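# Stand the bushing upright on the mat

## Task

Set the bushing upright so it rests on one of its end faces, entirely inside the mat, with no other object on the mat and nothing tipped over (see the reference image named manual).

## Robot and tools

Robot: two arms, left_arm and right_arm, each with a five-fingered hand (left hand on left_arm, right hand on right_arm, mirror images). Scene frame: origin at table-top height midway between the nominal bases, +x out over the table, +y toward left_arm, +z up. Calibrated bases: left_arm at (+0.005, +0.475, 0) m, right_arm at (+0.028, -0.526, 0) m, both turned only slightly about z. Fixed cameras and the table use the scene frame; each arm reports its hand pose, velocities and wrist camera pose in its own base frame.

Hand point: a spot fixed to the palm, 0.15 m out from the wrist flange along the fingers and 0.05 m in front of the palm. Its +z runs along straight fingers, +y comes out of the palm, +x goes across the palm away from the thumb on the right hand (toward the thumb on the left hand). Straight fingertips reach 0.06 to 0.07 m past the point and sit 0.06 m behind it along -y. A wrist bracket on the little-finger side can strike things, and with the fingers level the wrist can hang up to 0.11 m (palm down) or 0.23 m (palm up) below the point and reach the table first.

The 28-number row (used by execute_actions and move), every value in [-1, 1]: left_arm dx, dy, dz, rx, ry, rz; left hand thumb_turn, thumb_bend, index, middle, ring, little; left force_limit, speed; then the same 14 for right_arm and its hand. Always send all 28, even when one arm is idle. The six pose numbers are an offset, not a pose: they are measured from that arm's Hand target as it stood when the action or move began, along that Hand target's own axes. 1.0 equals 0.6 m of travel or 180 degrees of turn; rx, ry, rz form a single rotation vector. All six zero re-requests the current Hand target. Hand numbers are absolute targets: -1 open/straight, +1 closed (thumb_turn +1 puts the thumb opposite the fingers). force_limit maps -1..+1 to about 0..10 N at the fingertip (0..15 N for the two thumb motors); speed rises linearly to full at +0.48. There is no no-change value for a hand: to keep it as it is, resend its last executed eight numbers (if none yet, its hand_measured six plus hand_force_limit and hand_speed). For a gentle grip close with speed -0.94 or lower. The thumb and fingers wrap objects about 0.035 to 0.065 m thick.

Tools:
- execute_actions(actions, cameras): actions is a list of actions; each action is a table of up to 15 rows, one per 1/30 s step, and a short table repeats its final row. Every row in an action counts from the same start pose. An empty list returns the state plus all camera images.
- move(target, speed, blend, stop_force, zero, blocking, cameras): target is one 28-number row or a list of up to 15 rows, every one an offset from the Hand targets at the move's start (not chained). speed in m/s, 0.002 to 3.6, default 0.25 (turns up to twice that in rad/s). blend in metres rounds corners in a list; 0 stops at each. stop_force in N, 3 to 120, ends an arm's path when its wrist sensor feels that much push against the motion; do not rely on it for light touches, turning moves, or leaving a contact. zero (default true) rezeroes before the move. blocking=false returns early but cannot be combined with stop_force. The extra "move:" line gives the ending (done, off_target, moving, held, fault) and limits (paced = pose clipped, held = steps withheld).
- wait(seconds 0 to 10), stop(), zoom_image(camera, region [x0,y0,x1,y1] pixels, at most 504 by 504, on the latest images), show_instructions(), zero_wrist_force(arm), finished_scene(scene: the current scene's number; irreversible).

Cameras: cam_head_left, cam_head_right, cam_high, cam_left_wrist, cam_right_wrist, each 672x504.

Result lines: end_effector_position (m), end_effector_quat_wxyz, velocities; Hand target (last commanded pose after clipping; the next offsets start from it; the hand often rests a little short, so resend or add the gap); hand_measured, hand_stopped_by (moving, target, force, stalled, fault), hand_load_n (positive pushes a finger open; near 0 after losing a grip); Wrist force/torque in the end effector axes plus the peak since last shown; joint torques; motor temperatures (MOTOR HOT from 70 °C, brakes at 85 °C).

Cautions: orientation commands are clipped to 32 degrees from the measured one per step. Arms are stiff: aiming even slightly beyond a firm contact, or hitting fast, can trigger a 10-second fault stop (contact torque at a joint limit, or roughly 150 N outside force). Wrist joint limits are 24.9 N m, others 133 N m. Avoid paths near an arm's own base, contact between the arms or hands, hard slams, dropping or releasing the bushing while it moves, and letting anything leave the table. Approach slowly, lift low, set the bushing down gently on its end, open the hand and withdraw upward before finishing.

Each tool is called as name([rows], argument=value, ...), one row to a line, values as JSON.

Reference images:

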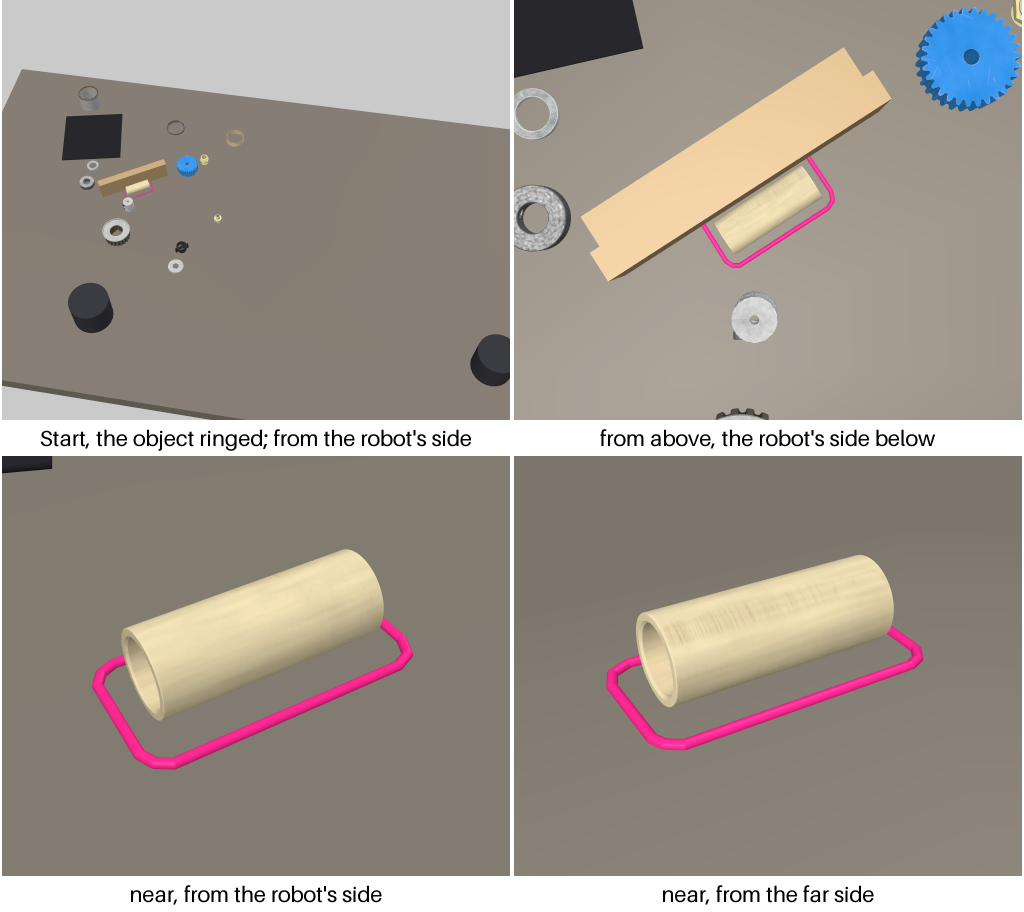

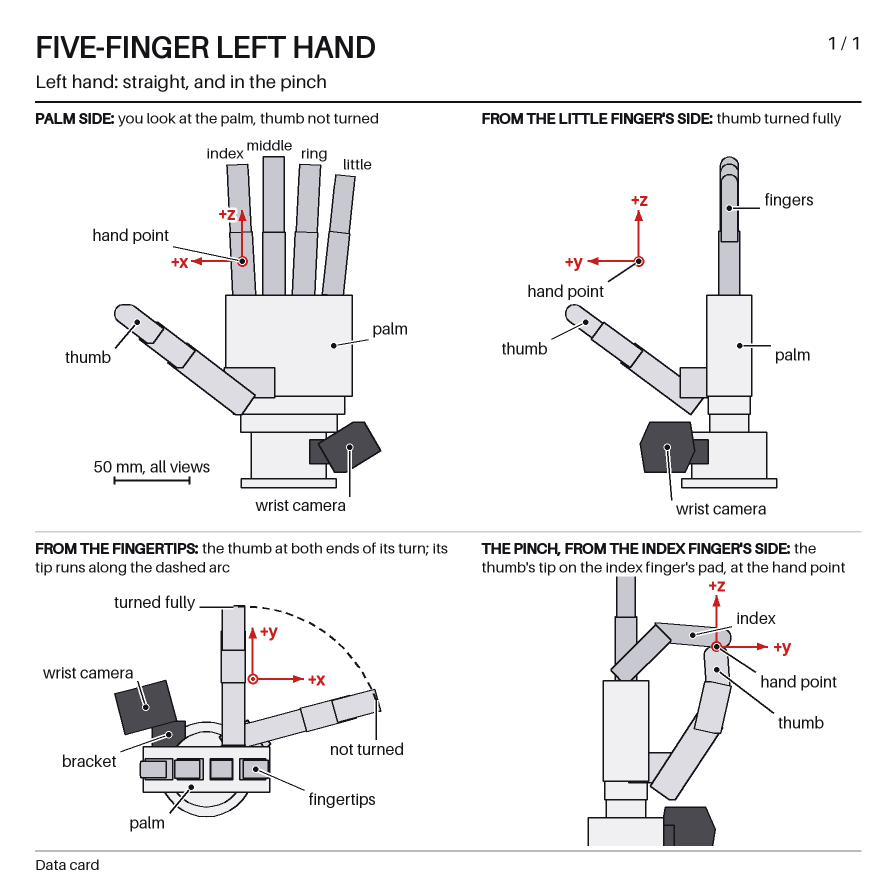

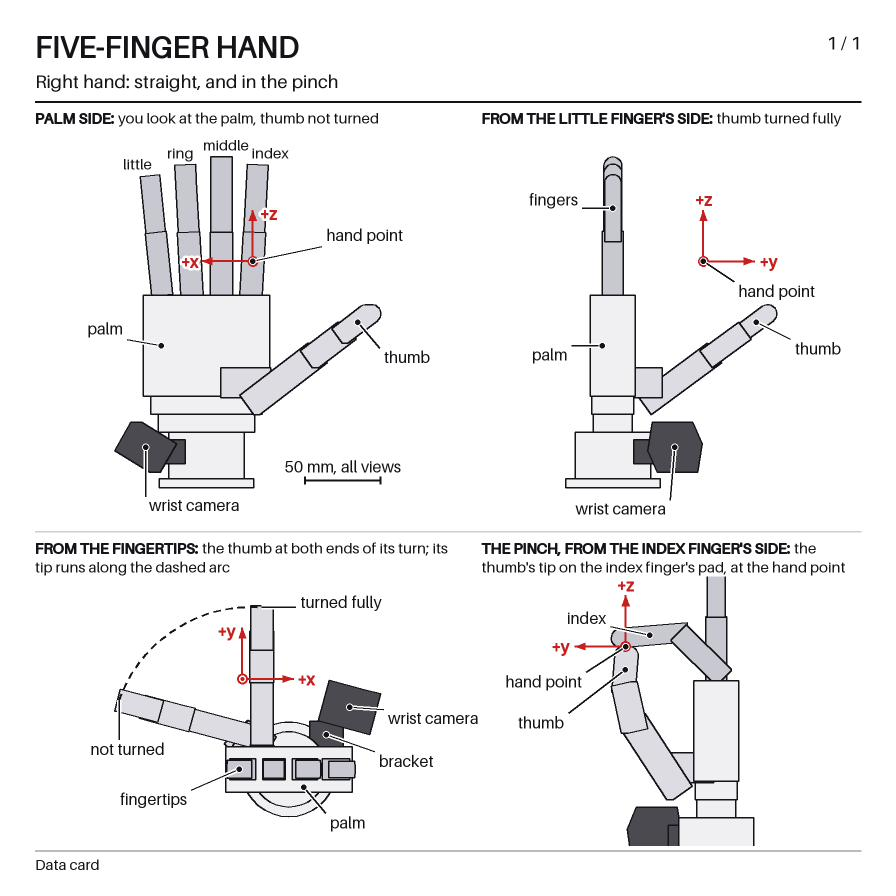

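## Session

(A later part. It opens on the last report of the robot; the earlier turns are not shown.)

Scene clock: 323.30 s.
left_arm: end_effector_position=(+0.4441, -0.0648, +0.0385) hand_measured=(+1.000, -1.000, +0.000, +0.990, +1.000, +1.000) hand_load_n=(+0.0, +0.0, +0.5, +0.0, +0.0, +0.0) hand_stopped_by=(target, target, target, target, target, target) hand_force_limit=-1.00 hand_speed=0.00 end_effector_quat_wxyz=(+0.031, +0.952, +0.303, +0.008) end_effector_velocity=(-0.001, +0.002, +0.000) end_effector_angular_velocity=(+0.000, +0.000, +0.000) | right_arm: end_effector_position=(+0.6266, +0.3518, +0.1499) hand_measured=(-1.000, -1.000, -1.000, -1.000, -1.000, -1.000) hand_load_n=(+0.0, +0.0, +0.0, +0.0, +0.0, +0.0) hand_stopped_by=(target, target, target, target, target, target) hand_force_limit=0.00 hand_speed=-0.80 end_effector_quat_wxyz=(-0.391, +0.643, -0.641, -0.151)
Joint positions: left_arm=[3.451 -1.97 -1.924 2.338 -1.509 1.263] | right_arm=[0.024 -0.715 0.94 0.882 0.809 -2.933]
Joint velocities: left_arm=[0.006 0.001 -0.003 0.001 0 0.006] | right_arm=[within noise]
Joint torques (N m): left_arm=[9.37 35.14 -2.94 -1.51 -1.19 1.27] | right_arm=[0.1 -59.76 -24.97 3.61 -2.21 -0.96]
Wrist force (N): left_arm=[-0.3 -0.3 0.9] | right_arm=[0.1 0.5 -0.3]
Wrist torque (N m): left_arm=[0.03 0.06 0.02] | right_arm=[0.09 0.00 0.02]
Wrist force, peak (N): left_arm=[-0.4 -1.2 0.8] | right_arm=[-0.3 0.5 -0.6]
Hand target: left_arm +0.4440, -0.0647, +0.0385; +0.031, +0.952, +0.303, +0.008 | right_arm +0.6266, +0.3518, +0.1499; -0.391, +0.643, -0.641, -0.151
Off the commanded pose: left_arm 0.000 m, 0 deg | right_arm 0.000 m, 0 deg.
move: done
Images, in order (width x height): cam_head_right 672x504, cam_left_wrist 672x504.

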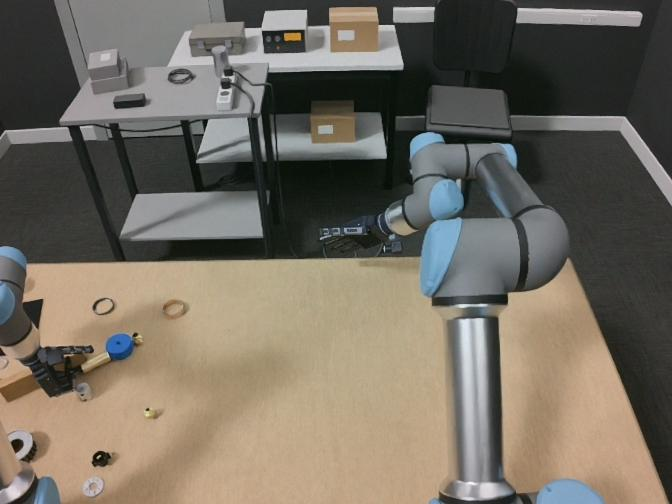

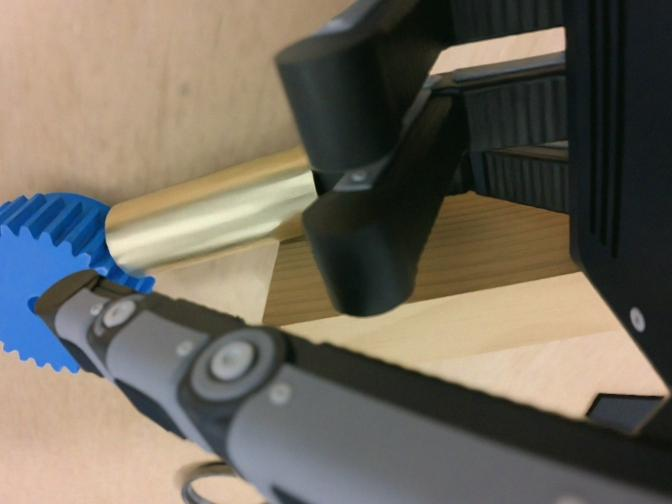

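move(target=[0,0.02,-0.002,0.1,0,0,1,-0.8,0.25,0.99,1,1,-0.2,-0.5,0,0,0,0,0,0,-1,-1,-1,-1,-1,-1,0,-0.8], speed=0.05)

move(target=[0,0,0,0,0,0,1,0.2,0.25,0.99,1,1,-0.7,-0.5,0,0,0,0,0,0,-1,-1,-1,-1,-1,-1,0,-0.8], speed=0.05, cameras=["cam_head_right","cam_left_wrist","cam_high"])

zoom_image(camera="cam_head_right", region=[40, 310, 160, 410])

zoom_image(camera="cam_high", region=[380, 150, 450, 220])

Scene clock: 331.77 s.
left_arm: end_effector_position=(+0.4510, -0.0745, +0.0405) hand_measured=(+1.000, -0.800, +0.250, +0.990, +1.000, +1.000) hand_load_n=(+0.0, +0.0, +0.0, +0.0, +0.0, +0.0) hand_stopped_by=(target, target, target, target, target, target) hand_force_limit=-0.20 hand_speed=-0.50 end_effector_quat_wxyz=(-0.118, +0.946, +0.301, -0.040) end_effector_velocity=(+0.000, +0.000, +0.000) end_effector_angular_velocity=(-0.007, -0.005, +0.000) | right_arm: end_effector_position=(+0.6266, +0.3518, +0.1499) hand_measured=(-1.000, -1.000, -1.000, -1.000, -1.000, -1.000) hand_load_n=(+0.0, +0.0, +0.0, +0.0, +0.0, +0.0) hand_stopped_by=(target, target, target, target, target, target) hand_force_limit=0.00 hand_speed=-0.80 end_effector_quat_wxyz=(-0.391, +0.643, -0.641, -0.151)
Joint positions: left_arm=[3.233 -2.093 -1.727 2.118 -1.785 1.032] | right_arm=[0.024 -0.715 0.94 0.882 0.809 -2.933]
Joint velocities: left_arm=[0.004 0.003 -0.004 0.006 0.007 0.005] | right_arm=[within noise]
Joint torques (N m): left_arm=[10.73 41.26 -1.55 -1.93 1.49 1.23] | right_arm=[-0.65 -59.99 -24.77 3.79 -2.28 -1.04]
Wrist force (N): left_arm=[0.2 0.2 0.0] | right_arm=[-0.1 0.3 -0.4]
Wrist torque (N m): left_arm=[0.05 0.02 0.03] | right_arm=[0.07 0.02 0.01]
Wrist force, peak (N): left_arm=[-0.6 -0.8 0.9] | right_arm=[-0.2 0.6 -0.7]
Hand target: left_arm +0.4509, -0.0744, +0.0405; -0.118, +0.946, +0.301, -0.040 | right_arm +0.6266, +0.3518, +0.1499; -0.391, +0.643, -0.641, -0.151
Off the commanded pose: left_arm 0.000 m, 0 deg | right_arm 0.000 m, 0 deg.
move: done

Scene clock: 332.43 s.
left_arm: end_effector_position=(+0.4509, -0.0744, +0.0405) hand_measured=(+1.000, -0.518, +0.250, +0.990, +1.000, +1.000) hand_load_n=(+1.0, +3.0, +0.0, -0.5, +0.0, +0.0) hand_stopped_by=(target, force, target, target, target, target) hand_force_limit=-0.70 hand_speed=-0.50 end_effector_quat_wxyz=(-0.118, +0.946, +0.301, -0.040) | right_arm: end_effector_position=(+0.6266, +0.3518, +0.1499) hand_measured=(-1.000, -1.000, -1.000, -1.000, -1.000, -1.000) hand_load_n=(+0.0, -0.5, +0.0, +0.0, +0.5, +0.0) hand_stopped_by=(target, target, target, target, target, target) hand_force_limit=0.00 hand_speed=-0.80 end_effector_quat_wxyz=(-0.391, +0.643, -0.641, -0.151)
Joint positions: left_arm=[3.233 -2.092 -1.728 2.118 -1.785 1.033] | right_arm=[0.024 -0.715 0.94 0.882 0.809 -2.933]
Joint torques (N m): left_arm=[11.32 40.43 0.84 -2.29 1.54 1.54] | right_arm=[1.06 -60.22 -23.4 3.82 -2.4 -0.91]
Wrist force (N): left_arm=[-0.2 0.7 0.1] | right_arm=[-0.1 0.5 -0.3]
Wrist torque (N m): left_arm=[0.11 0.09 -0.02] | right_arm=[0.08 0.02 0.01]
Wrist force, peak (N): left_arm=[-0.2 0.7 0.1] | right_arm=[-0.5 0.5 -0.7]
Hand target: left_arm +0.4509, -0.0744, +0.0405; -0.118, +0.946, +0.301, -0.040 | right_arm +0.6266, +0.3518, +0.1499; -0.391, +0.643, -0.641, -0.151
Off the commanded pose: left_arm 0.000 m, 0 deg | right_arm 0.000 m, 0 deg.
move: done
Images, in order (width x height): cam_head_right 672x504, cam_high 672x504, cam_left_wrist 672x504.

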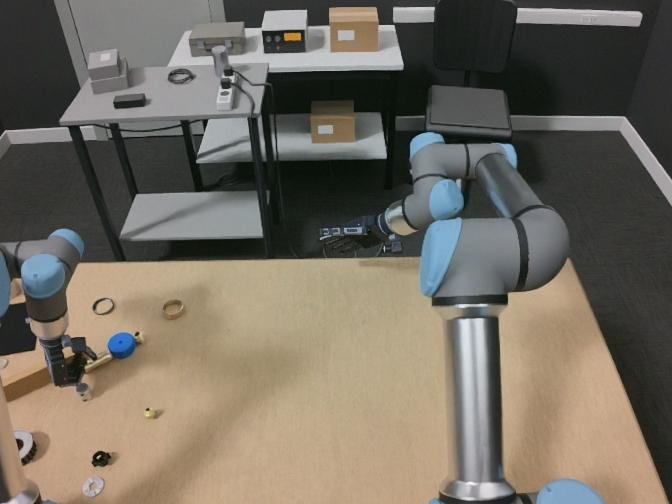

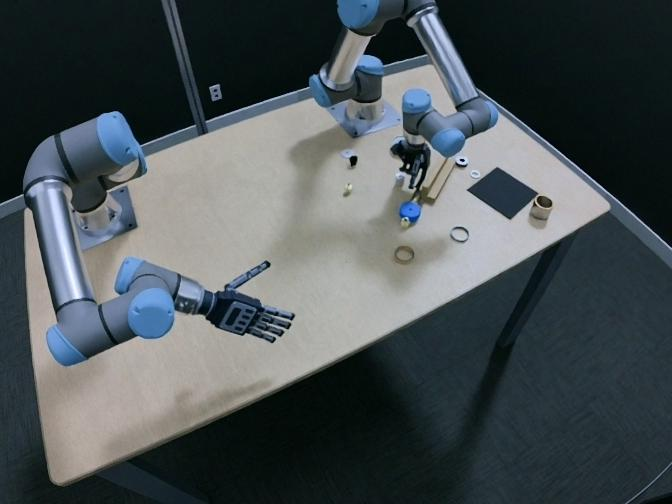

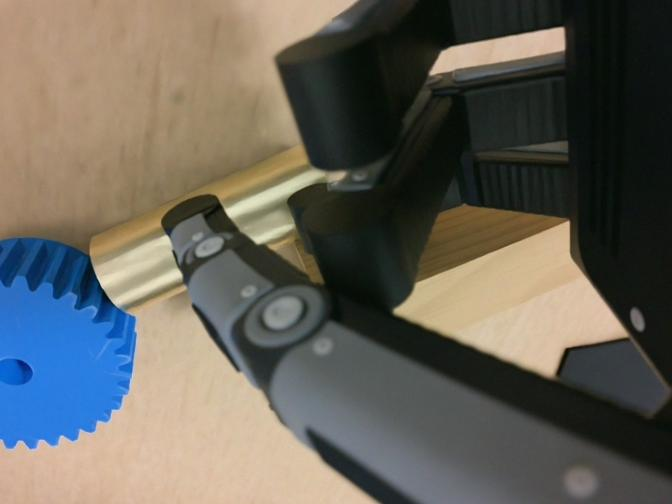

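Scaled by 4.200 from the camera's 672x504 image, which has a finer 960x720 frame.

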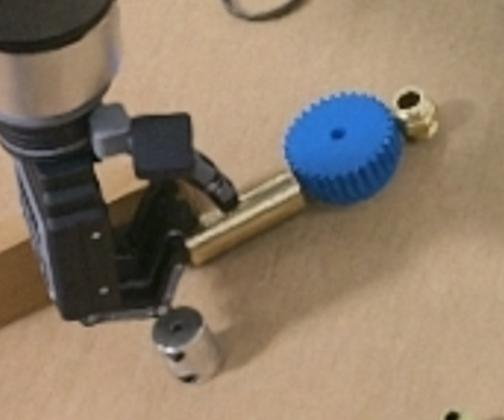

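Scaled by 7.200 from the camera's 672x504 image, which has a finer 960x720 frame.

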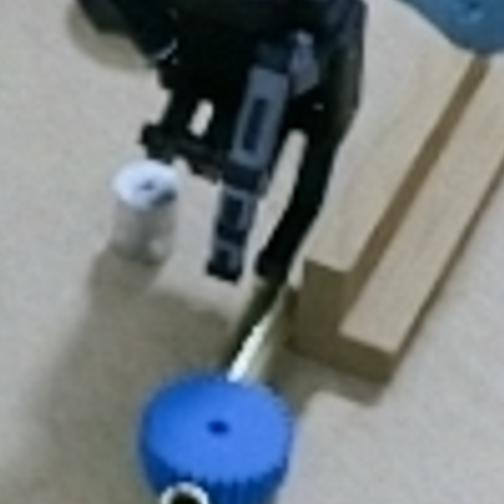

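move(target=[0,-0.05,-0.158,-0.1,0,0,1,-1,0,0.99,1,1,0,0.3,0,0,0,0,0,0,-1,-1,-1,-1,-1,-1,0,-0.8], speed=0.2)

move(target=[0,0.055,-0.03,0.238,0.238,0.458,1,-0.2,-0.3,-0.3,1,1,0,0.3,0,0,0,0,0,0,-1,-1,-1,-1,-1,-1,0,-0.8], speed=0.4, cameras=["cam_head_right","cam_left_wrist","cam_high"])

Scene clock: 345.93 s.
left_arm: end_effector_position=(+0.4479, -0.0696, +0.1396) hand_measured=(+1.000, -1.000, +0.000, +0.990, +1.000, +1.000) hand_load_n=(+0.0, +0.0, +0.0, +0.0, +0.0, +0.0) hand_stopped_by=(target, target, target, target, target, target) hand_force_limit=0.00 hand_speed=0.30 end_effector_quat_wxyz=(+0.031, +0.952, +0.303, +0.008) | right_arm: end_effector_position=(+0.6266, +0.3518, +0.1499) hand_measured=(-1.000, -1.000, -1.000, -1.000, -1.000, -1.000) hand_load_n=(+0.0, +0.0, +0.0, +0.0, -0.5, +0.0) hand_stopped_by=(target, target, target, target, target, target) hand_force_limit=0.00 hand_speed=-0.80 end_effector_quat_wxyz=(-0.391, +0.643, -0.641, -0.151)
Joint positions: left_arm=[3.434 -1.834 -1.8 2.08 -1.509 1.247] | right_arm=[0.024 -0.715 0.94 0.882 0.809 -2.933]
Joint torques (N m): left_arm=[0.6 31.55 24.93 -1.81 1.5 0.02] | right_arm=[1.2 -59.44 -24.09 3.69 -2.43 -0.84]
Wrist force (N): left_arm=[0.1 -0.5 0.2] | right_arm=[0.0 0.4 0.1]
Wrist torque (N m): left_arm=[-0.02 -0.02 0.02] | right_arm=[0.05 -0.01 0.01]
Wrist force, peak (N): left_arm=[-0.2 -0.3 -9.9] | right_arm=[-0.5 0.2 -0.7]
Hand target: left_arm +0.4480, -0.0696, +0.1398; +0.031, +0.952, +0.303, +0.008 | right_arm +0.6266, +0.3518, +0.1499; -0.391, +0.643, -0.641, -0.151
Off the commanded pose: left_arm 0.000 m, 0 deg | right_arm 0.000 m, 0 deg.
move: done

Scene clock: 348.70 s.
left_arm: end_effector_position=(+0.4663, -0.0955, +0.1598) hand_measured=(+1.000, -0.200, -0.300, -0.300, +1.000, +1.000) hand_load_n=(+0.0, +0.5, +0.0, +0.0, +0.0, +0.0) hand_stopped_by=(target, target, target, target, target, target) hand_force_limit=0.00 hand_speed=0.30 end_effector_quat_wxyz=(-0.395, +0.795, -0.395, +0.236) | right_arm: end_effector_position=(+0.6266, +0.3518, +0.1499) hand_measured=(-1.000, -1.000, -1.000, -1.000, -1.000, -1.000) hand_load_n=(+0.0, +0.0, +0.0, +0.0, +0.0, +0.0) hand_stopped_by=(target, target, target, target, target, target) hand_force_limit=0.00 hand_speed=-0.80 end_effector_quat_wxyz=(-0.391, +0.643, -0.641, -0.151)
Joint positions: left_arm=[3.061 -1.626 -1.939 2.839 -2.089 2.649] | right_arm=[0.024 -0.715 0.94 0.882 0.809 -2.933]
Joint torques (N m): left_arm=[10.97 15.16 26.68 0.33 -2.27 1.12] | right_arm=[0.35 -58.4 -24.38 3.7 -2.41 -0.98]
Wrist force (N): left_arm=[-0.4 1.1 -1.1] | right_arm=[0.1 0.5 -0.6]
Wrist torque (N m): left_arm=[0.27 0.02 -0.04] | right_arm=[0.10 -0.01 0.03]
Wrist force, peak (N): left_arm=[-0.5 1.2 -1.5] | right_arm=[0.1 0.7 -0.5]
Hand target: left_arm +0.4664, -0.0955, +0.1598; -0.395, +0.795, -0.395, +0.236 | right_arm +0.6266, +0.3518, +0.1499; -0.391, +0.643, -0.641, -0.151
Off the commanded pose: left_arm 0.000 m, 0 deg | right_arm 0.000 m, 0 deg.
move: done
Images, in order (width x height): cam_head_right 672x504, cam_high 672x504, cam_left_wrist 672x504.

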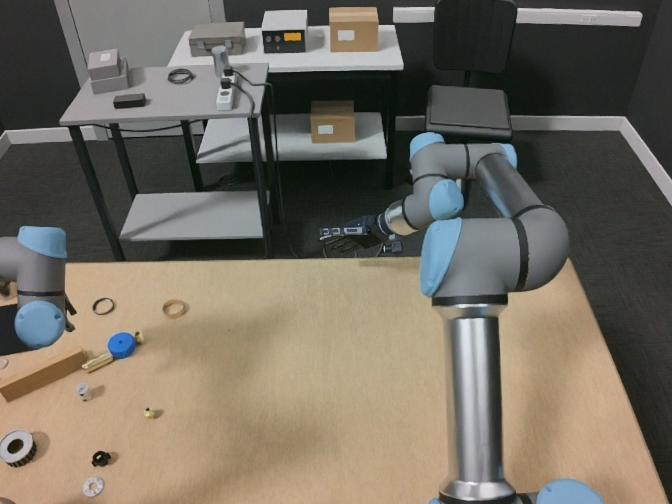

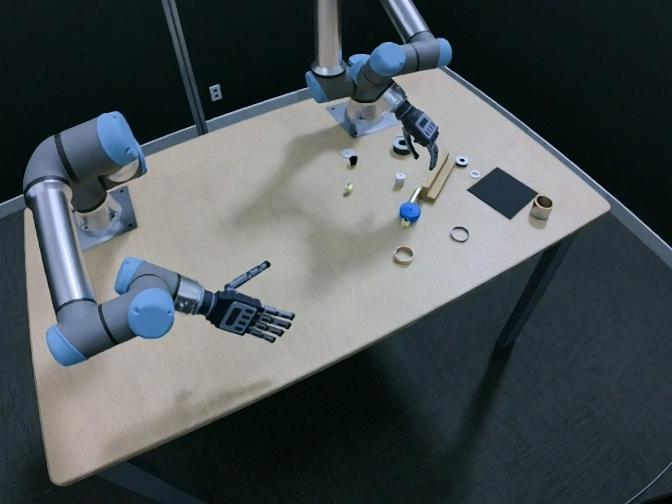

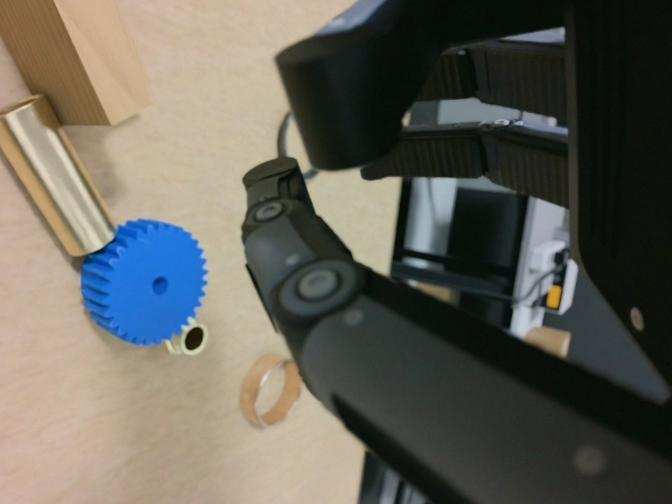

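move(target=[-0.034,0.117,0.078,0,0,0,1,-0.2,-0.3,-0.3,1,1,0,0.3,0,0,0,0,0,0,-1,-1,-1,-1,-1,-1,0,-0.8], speed=0.2, cameras=["cam_head_right","cam_left_wrist","cam_high"])

zoom_image(camera="cam_head_right", region=[40, 310, 160, 410])

zoom_image(camera="cam_high", region=[380, 130, 470, 220])

Scene clock: 353.07 s.
left_arm: end_effector_position=(+0.4559, -0.0846, +0.0744) hand_measured=(+1.000, -0.200, -0.300, -0.302, +1.000, +1.000) hand_load_n=(+0.0, +0.5, +0.0, +20.5, +0.0, +0.0) hand_stopped_by=(target, target, target, target, target, target) hand_force_limit=0.00 hand_speed=0.30 end_effector_quat_wxyz=(-0.395, +0.795, -0.395, +0.236) | right_arm: end_effector_position=(+0.6266, +0.3518, +0.1499) hand_measured=(-1.000, -1.000, -1.000, -1.000, -1.000, -1.000) hand_load_n=(-0.5, -0.5, +0.5, +0.0, +0.0, +0.0) hand_stopped_by=(target, target, target, target, target, target) hand_force_limit=0.00 hand_speed=-0.80 end_effector_quat_wxyz=(-0.391, +0.643, -0.641, -0.151)
Joint positions: left_arm=[3.094 -1.704 -2.105 3.095 -2.064 2.674] | right_arm=[0.024 -0.715 0.94 0.882 0.809 -2.933]
Joint torques (N m): left_arm=[-16.13 12.49 4.43 -3.17 0.25 -1.46] | right_arm=[0.81 -59.74 -24.65 3.79 -2.36 -0.94]
Wrist force (N): left_arm=[-1.1 -14.4 8.9] | right_arm=[-0.3 0.3 -0.2]
Wrist torque (N m): left_arm=[0.14 0.19 0.28] | right_arm=[0.05 0.03 0.00]
Wrist force, peak (N): left_arm=[1.2 -24.8 2.3] | right_arm=[-0.2 0.7 -0.5]
Hand target: left_arm +0.4558, -0.0847, +0.0744; -0.395, +0.795, -0.395, +0.236 | right_arm +0.6266, +0.3518, +0.1499; -0.391, +0.643, -0.641, -0.151
Off the commanded pose: left_arm 0.000 m, 0 deg | right_arm 0.000 m, 0 deg.
move: done
Images, in order (width x height): cam_head_right 672x504, cam_high 672x504, cam_left_wrist 672x504.

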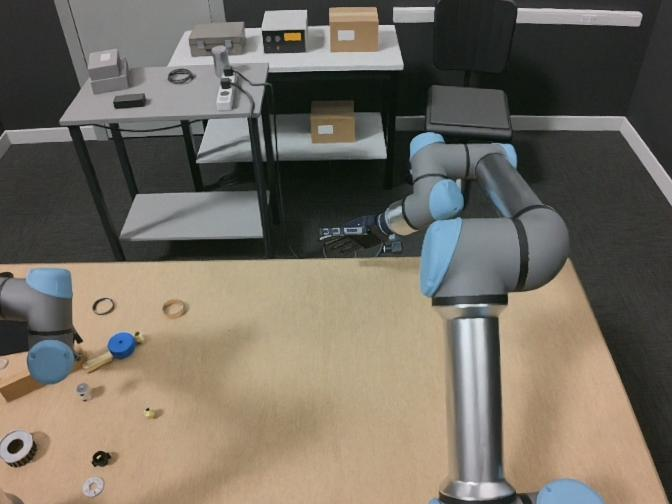

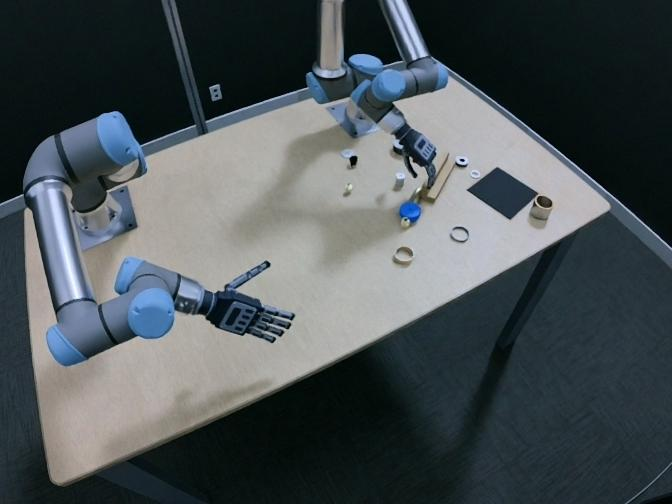

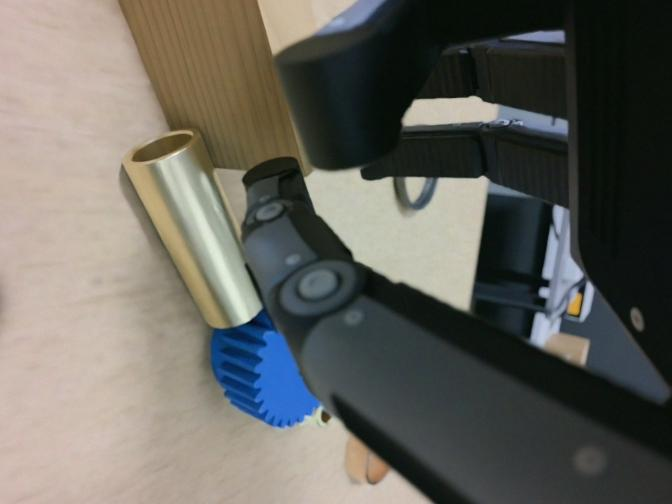

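Scaled by 4.200 from the camera's 672x504 image, which has a finer 960x720 frame.

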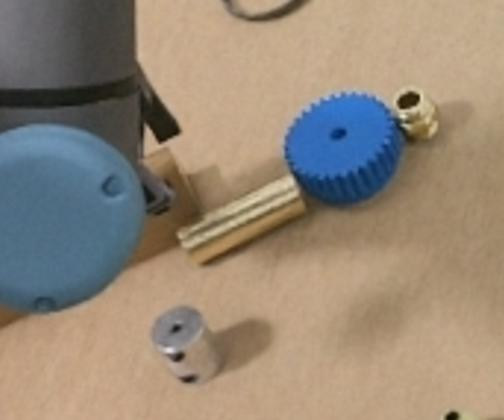

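Scaled by 5.600 from the camera's 672x504 image, which has a finer 960x720 frame.

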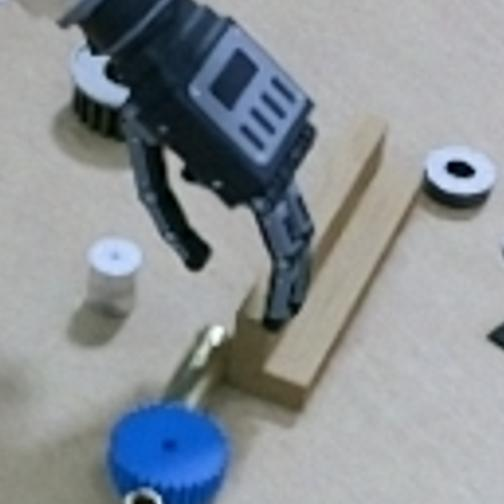

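move(target=[0.01,-0.047,-0.02,0,0,0,1,-0.5,0,1,1,1,0,0.3,0,0,0,0,0,0,-1,-1,-1,-1,-1,-1,0,-0.8], speed=0.2)

move(target=[0,0.1057,0.074,0,0,0,1,-0.5,0,1,1,1,0,0.3,0,0,0,0,0,0,-1,-1,-1,-1,-1,-1,0,-0.8], speed=0.12, stop_force=10, cameras=["cam_head_right","cam_left_wrist","cam_high"])

zoom_image(camera="cam_high", region=[380, 130, 470, 220])

Scene clock: 359.80 s.
left_arm: end_effector_position=(+0.4636, -0.0842, +0.1047) hand_measured=(+1.000, -0.500, +0.000, -0.300, +1.000, +1.000) hand_load_n=(+0.0, +0.0, +0.0, +0.0, +0.0, +0.0) hand_stopped_by=(target, target, target, force, target, target) hand_force_limit=0.00 hand_speed=0.30 end_effector_quat_wxyz=(-0.395, +0.795, -0.395, +0.236) | right_arm: end_effector_position=(+0.6266, +0.3518, +0.1499) hand_measured=(-1.000, -1.000, -1.000, -1.000, -1.000, -1.000) hand_load_n=(+0.0, +0.0, +0.0, +0.0, +0.0, +0.0) hand_stopped_by=(target, target, target, target, target, target) hand_force_limit=0.00 hand_speed=-0.80 end_effector_quat_wxyz=(-0.391, +0.643, -0.641, -0.151)
Joint positions: left_arm=[3.097 -1.672 -2.046 3.006 -2.062 2.676] | right_arm=[0.024 -0.715 0.94 0.882 0.809 -2.933]
Joint torques (N m): left_arm=[8.78 11.88 1.93 0.35 0.63 0.3] | right_arm=[0.3 -59.63 -23.7 3.84 -2.67 -1.03]
Wrist force (N): left_arm=[-0.4 0.7 -1.3] | right_arm=[-0.2 0.6 -0.1]
Wrist torque (N m): left_arm=[0.23 0.01 -0.12] | right_arm=[0.10 0.02 0.01]
Wrist force, peak (N): left_arm=[-1.0 -16.6 7.7] | right_arm=[-0.3 0.6 -0.5]
Hand target: left_arm +0.4635, -0.0842, +0.1046; -0.395, +0.795, -0.395, +0.236 | right_arm +0.6266, +0.3518, +0.1499; -0.391, +0.643, -0.641, -0.151
Off the commanded pose: left_arm 0.000 m, 0 deg | right_arm 0.000 m, 0 deg.
move: done

Scene clock: 361.10 s.
left_arm: end_effector_position=(+0.4657, -0.0869, +0.0444) hand_measured=(+1.000, -0.500, +0.000, -0.300, +1.000, +1.000) hand_load_n=(+0.0, +0.0, +0.5, +0.0, +0.0, +0.0) hand_stopped_by=(target, target, target, force, target, target) hand_force_limit=0.00 hand_speed=0.30 end_effector_quat_wxyz=(-0.396, +0.795, -0.394, +0.236) | right_arm: end_effector_position=(+0.6266, +0.3518, +0.1499) hand_measured=(-1.000, -1.000, -1.000, -1.000, -1.000, -1.000) hand_load_n=(-0.5, +0.0, +0.0, +0.0, +0.0, +0.0) hand_stopped_by=(target, target, target, target, target, target) hand_force_limit=0.00 hand_speed=-0.80 end_effector_quat_wxyz=(-0.391, +0.643, -0.641, -0.151)
Joint positions: left_arm=[3.086 -1.781 -2.111 3.176 -2.074 2.668] | right_arm=[0.024 -0.715 0.94 0.882 0.809 -2.933]
Joint torques (N m): left_arm=[-0.65 20.52 11.79 -0.31 -0.41 -0.11] | right_arm=[0.71 -60.09 -23.68 3.71 -2.34 -0.99]
Wrist force (N): left_arm=[-0.1 0.2 -1.8] | right_arm=[-0.2 0.4 -0.4]
Wrist torque (N m): left_arm=[0.24 -0.02 0.01] | right_arm=[0.08 0.03 0.00]
Wrist force, peak (N): left_arm=[-11.4 -99.6 -99.5] | right_arm=[-0.5 0.4 -0.5]
Hand target: left_arm +0.4657, -0.0869, +0.0444; -0.396, +0.795, -0.394, +0.236 (not the last commanded pose) | right_arm +0.6266, +0.3518, +0.1499; -0.391, +0.643, -0.641, -0.151
Off the commanded pose: left_arm 0.017 m, 0 deg | right_arm 0.000 m, 0 deg.
FORCE FAULT: contact force on the left arm reached its limit, and that arm stopped. The contact can be on any part of that arm, not only on its tool. That arm's remaining commands of this call were not run. That arm is still stopped at the end of this call. That arm stays stopped for about 9 more seconds. Until then a move that you send moves the other arm only, and its call returns only when the move has ended. Once the stop has ended, the next robot result says so. If the stop ends while you think or write, that arm runs what you send next, counted from a new Hand target: where the arm stands when the stop ends. While its stop runs, that arm, its gripper or tool too, takes no new command. Until it ends, the stop uses up actions while you think or wait. An arm that is not stopped still takes commands.
move: fault (left_arm; stop_force had ended the path)
Images, in order (width x height): cam_head_right 672x504, cam_high 672x504, cam_left_wrist 672x504.

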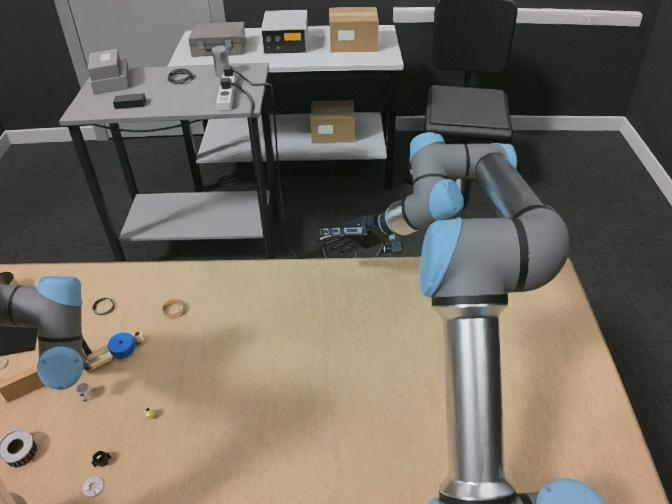

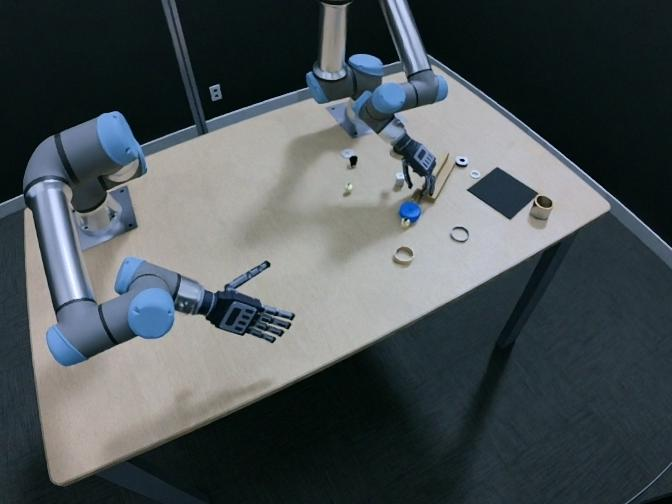

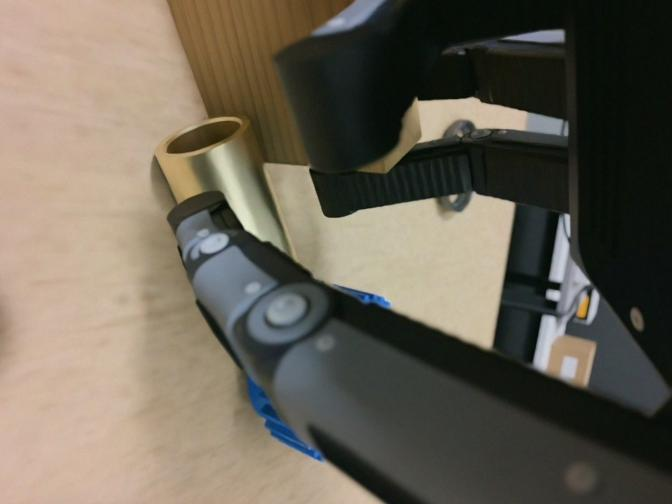

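Scaled by 5.600 from the camera's 672x504 image, which has a finer 960x720 frame.

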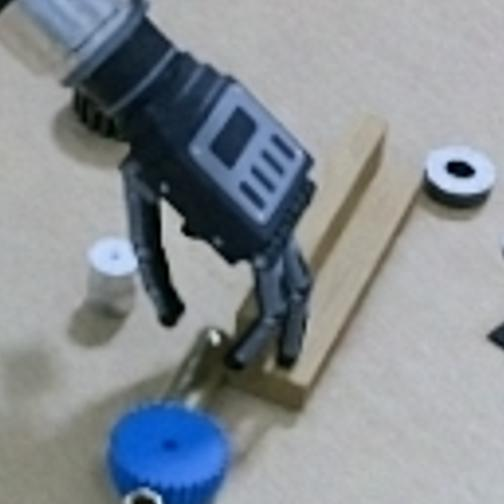

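wait(seconds=5.5)

move(target=[0.006,-0.07,-0.049,0,0,0,1,-0.5,0,0.98,1,1,0.02,0.3,0,0,0,0,0,0,-1,-1,-1,-1,-1,-1,0,-0.8], speed=0.15, cameras=["cam_left_wrist"])

Scene clock: 367.40 s.
left_arm: end_effector_position=(+0.4657, -0.0869, +0.0444) hand_measured=(+1.000, -0.500, +0.000, -0.300, +1.000, +1.000) hand_load_n=(+0.0, +0.0, +0.0, +0.5, +0.0, +0.0) hand_stopped_by=(target, target, target, force, target, target) hand_force_limit=0.00 hand_speed=0.30 end_effector_quat_wxyz=(-0.396, +0.795, -0.394, +0.236) | right_arm: end_effector_position=(+0.6266, +0.3518, +0.1499) hand_measured=(-1.000, -1.000, -1.000, -1.000, -1.000, -1.000) hand_load_n=(+0.0, +0.0, +0.0, +0.0, +0.0, +0.0) hand_stopped_by=(target, target, target, target, target, target) hand_force_limit=0.00 hand_speed=-0.80 end_effector_quat_wxyz=(-0.391, +0.643, -0.641, -0.151)
Joint positions: left_arm=[3.086 -1.781 -2.111 3.176 -2.074 2.668] | right_arm=[0.024 -0.715 0.94 0.882 0.809 -2.933]
Joint torques (N m): left_arm=[-0.88 20.85 11.11 -0.37 -0.32 -0.18] | right_arm=[0.12 -59.41 -25.12 3.72 -2.35 -0.85]
Wrist force (N): left_arm=[-0.1 -0.2 -2.2] | right_arm=[-0.2 0.6 -0.5]
Wrist torque (N m): left_arm=[0.22 -0.01 0.01] | right_arm=[0.11 0.02 0.02]
Wrist force, peak (N): left_arm=[-0.1 -0.2 -2.3] | right_arm=[0.0 0.5 -0.6]
Hand target: left_arm +0.4657, -0.0869, +0.0444; -0.396, +0.795, -0.394, +0.236 (not the last commanded pose) | right_arm +0.6266, +0.3518, +0.1499; -0.391, +0.643, -0.641, -0.151
Off the commanded pose: left_arm 0.017 m, 0 deg | right_arm 0.000 m, 0 deg.
FORCE FAULT, CONTINUED: the left arm was still stopped when this call began, by the force fault that an earlier result reported. Since the last result the stop counts as 13 of the actions that you can send in this scene. That arm is still stopped at the end of this call. That arm stays stopped for about 3 more seconds. If the stop ends while you think or write, that arm runs what you send next, counted from a new Hand target: where the arm stands when the stop ends. While its stop runs, that arm, its gripper or tool too, takes no new command.
wait: 5.50 s; at rest from the start

Scene clock: 367.90 s.
left_arm: end_effector_position=(+0.4657, -0.0869, +0.0444) hand_measured=(+1.000, -0.500, +0.000, -0.300, +1.000, +1.000) hand_load_n=(+0.0, +0.0, +0.5, +0.5, +0.0, +0.0) hand_stopped_by=(target, target, target, force, target, target) hand_force_limit=0.00 hand_speed=0.30 end_effector_quat_wxyz=(-0.396, +0.795, -0.394, +0.236) | right_arm: end_effector_position=(+0.6266, +0.3518, +0.1499) hand_measured=(-1.000, -1.000, -1.000, -1.000, -1.000, -1.000) hand_load_n=(+0.0, +0.0, +0.0, +0.0, +0.0, +0.0) hand_stopped_by=(target, target, target, target, target, target) hand_force_limit=0.00 hand_speed=-0.80 end_effector_quat_wxyz=(-0.391, +0.643, -0.641, -0.151)
Joint positions: left_arm=[3.086 -1.781 -2.111 3.176 -2.074 2.668] | right_arm=[0.024 -0.715 0.94 0.882 0.809 -2.933]
Joint torques (N m): left_arm=[0.28 20.4 12.39 -0.23 -0.43 -0.33] | right_arm=[0.43 -59.99 -23.9 3.78 -2.51 -0.86]
Wrist force (N): left_arm=[0.0 -0.3 -1.7] | right_arm=[0.0 0.4 0.0]
Wrist torque (N m): left_arm=[0.18 -0.01 0.02] | right_arm=[0.05 -0.03 0.03]
Wrist force, peak (N): left_arm=[-0.1 -0.3 -2.2] | right_arm=[0.1 0.7 -0.3]
Hand target: left_arm +0.4657, -0.0869, +0.0444; -0.396, +0.795, -0.394, +0.236 (not the last commanded pose) | right_arm +0.6266, +0.3518, +0.1499; -0.391, +0.643, -0.641, -0.151
Off the commanded pose: right_arm 0.000 m, 0 deg.
FORCE FAULT, CONTINUED: the left arm was still stopped when this call began, by the force fault that an earlier result reported. That arm ran no command of this call. That arm is still stopped at the end of this call. That arm stays stopped for about 3 more seconds. If the stop ends while you think or write, that arm runs what you send next, counted from a new Hand target: where the arm stands when the stop ends. While its stop runs, that arm, its gripper or tool too, takes no new command.
move: done (right_arm), not run (left_arm; its earlier fault stop)
Images, in order (width x height): cam_left_wrist 672x504.

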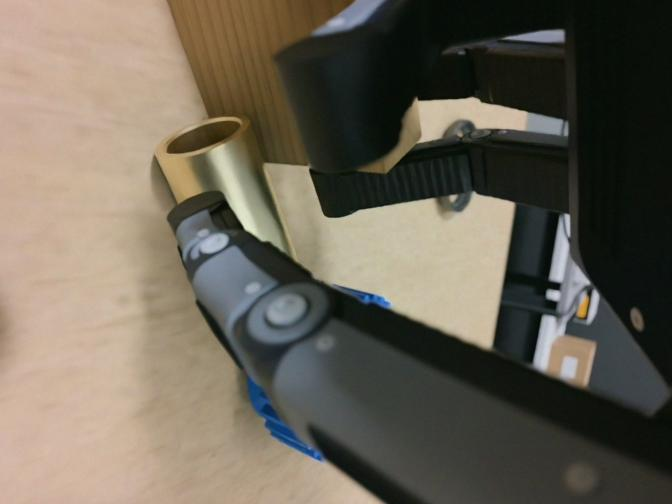

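wait(seconds=1.5)

move(target=[0.027,-0.07,-0.049,0,0,0,1,-0.5,-0.1,0.98,0.99,0.99,0.02,0.3,0,0,0,0,0,0,-1,-1,-1,-1,-1,-1,0,-0.8], speed=0.15, cameras=["cam_left_wrist"])

Scene clock: 373.23 s.
left_arm: end_effector_position=(+0.4657, -0.0869, +0.0444) hand_measured=(+1.000, -0.500, +0.000, -0.300, +1.000, +1.000) hand_load_n=(+0.0, +0.0, +0.0, +0.5, +0.0, +0.0) hand_stopped_by=(target, target, target, force, target, target) hand_force_limit=0.00 hand_speed=0.30 end_effector_quat_wxyz=(-0.396, +0.795, -0.394, +0.236) | right_arm: end_effector_position=(+0.6266, +0.3518, +0.1499) hand_measured=(-1.000, -1.000, -1.000, -1.000, -1.000, -1.000) hand_load_n=(+0.0, +0.0, +0.0, +0.0, +0.0, +0.5) hand_stopped_by=(target, target, target, target, target, target) hand_force_limit=0.00 hand_speed=-0.80 end_effector_quat_wxyz=(-0.391, +0.643, -0.641, -0.151)
Joint positions: left_arm=[3.086 -1.781 -2.111 3.176 -2.074 2.668] | right_arm=[0.024 -0.715 0.94 0.882 0.809 -2.933]
Joint torques (N m): left_arm=[0.15 22.46 13.11 -0.86 -0.45 -0.25] | right_arm=[0.55 -59.83 -25.08 3.83 -2.85 -1.1]
Wrist force (N): left_arm=[-0.5 0.0 -1.3] | right_arm=[-0.2 0.5 -0.2]
Wrist torque (N m): left_arm=[0.16 0.05 -0.01] | right_arm=[0.08 0.03 0.01]
Wrist force, peak (N): left_arm=[0.0 -0.2 -2.2] | right_arm=[-0.4 0.5 -0.6]
Hand target: left_arm +0.4657, -0.0869, +0.0444; -0.396, +0.795, -0.394, +0.236 (not the last commanded pose) | right_arm +0.6266, +0.3518, +0.1499; -0.391, +0.643, -0.641, -0.151
Off the commanded pose: right_arm 0.000 m, 0 deg.
FORCE FAULT, CONTINUED: the left arm's stop, for the force fault that an earlier result reported, is over. The rest of the stop counts as 5 of the actions that you can send in this scene. During its stop the left arm's controller moved it back a little. That arm's target is now where it stood when the stop ended, not its last command. That arm accepts commands again.
wait: 1.50 s; at rest from the start

Scene clock: 374.10 s.
left_arm: end_effector_position=(+0.4733, -0.0974, +0.0966) hand_measured=(+1.000, -0.500, -0.100, -0.236, +0.990, +0.990) hand_load_n=(+0.0, +0.0, +0.0, +0.0, +0.0, +0.0) hand_stopped_by=(target, target, target, force, target, target) hand_force_limit=0.02 hand_speed=0.30 end_effector_quat_wxyz=(-0.396, +0.795, -0.394, +0.236) | right_arm: end_effector_position=(+0.6266, +0.3518, +0.1499) hand_measured=(-1.000, -1.000, -1.000, -1.000, -1.000, -1.000) hand_load_n=(+0.0, +0.0, +0.0, +0.0, +0.0, +0.0) hand_stopped_by=(target, target, target, target, target, target) hand_force_limit=0.00 hand_speed=-0.80 end_effector_quat_wxyz=(-0.391, +0.643, -0.641, -0.151)
Joint positions: left_arm=[3.054 -1.724 -2.015 3.012 -2.097 2.644] | right_arm=[0.024 -0.715 0.94 0.882 0.809 -2.933]
Joint torques (N m): left_arm=[9.14 18.66 9.32 -1.89 1.39 1.26] | right_arm=[0.02 -60.01 -25.09 3.82 -2.65 -0.91]
Wrist force (N): left_arm=[-0.3 0.3 -1.2] | right_arm=[0.1 0.4 -0.5]
Wrist torque (N m): left_arm=[0.12 -0.02 -0.05] | right_arm=[0.09 -0.02 0.03]
Wrist force, peak (N): left_arm=[-1.8 -2.6 14.6] | right_arm=[0.0 0.6 -0.3]
Hand target: left_arm +0.4733, -0.0974, +0.0966; -0.396, +0.795, -0.394, +0.236 | right_arm +0.6266, +0.3518, +0.1499; -0.391, +0.643, -0.641, -0.151
Off the commanded pose: left_arm 0.000 m, 0 deg | right_arm 0.000 m, 0 deg.
move: done
Images, in order (width x height): cam_left_wrist 672x504.

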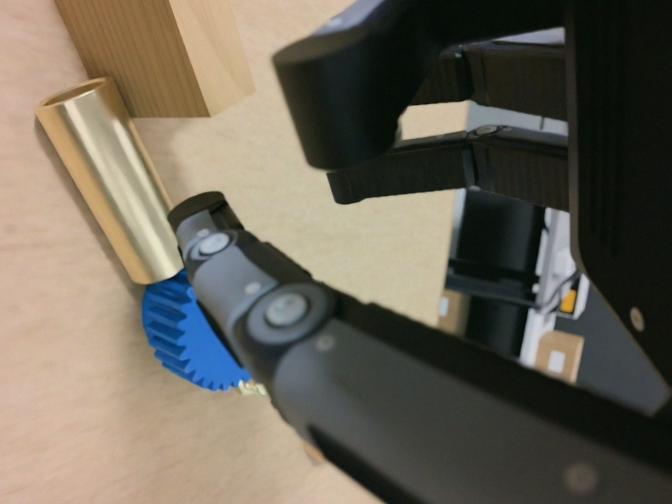

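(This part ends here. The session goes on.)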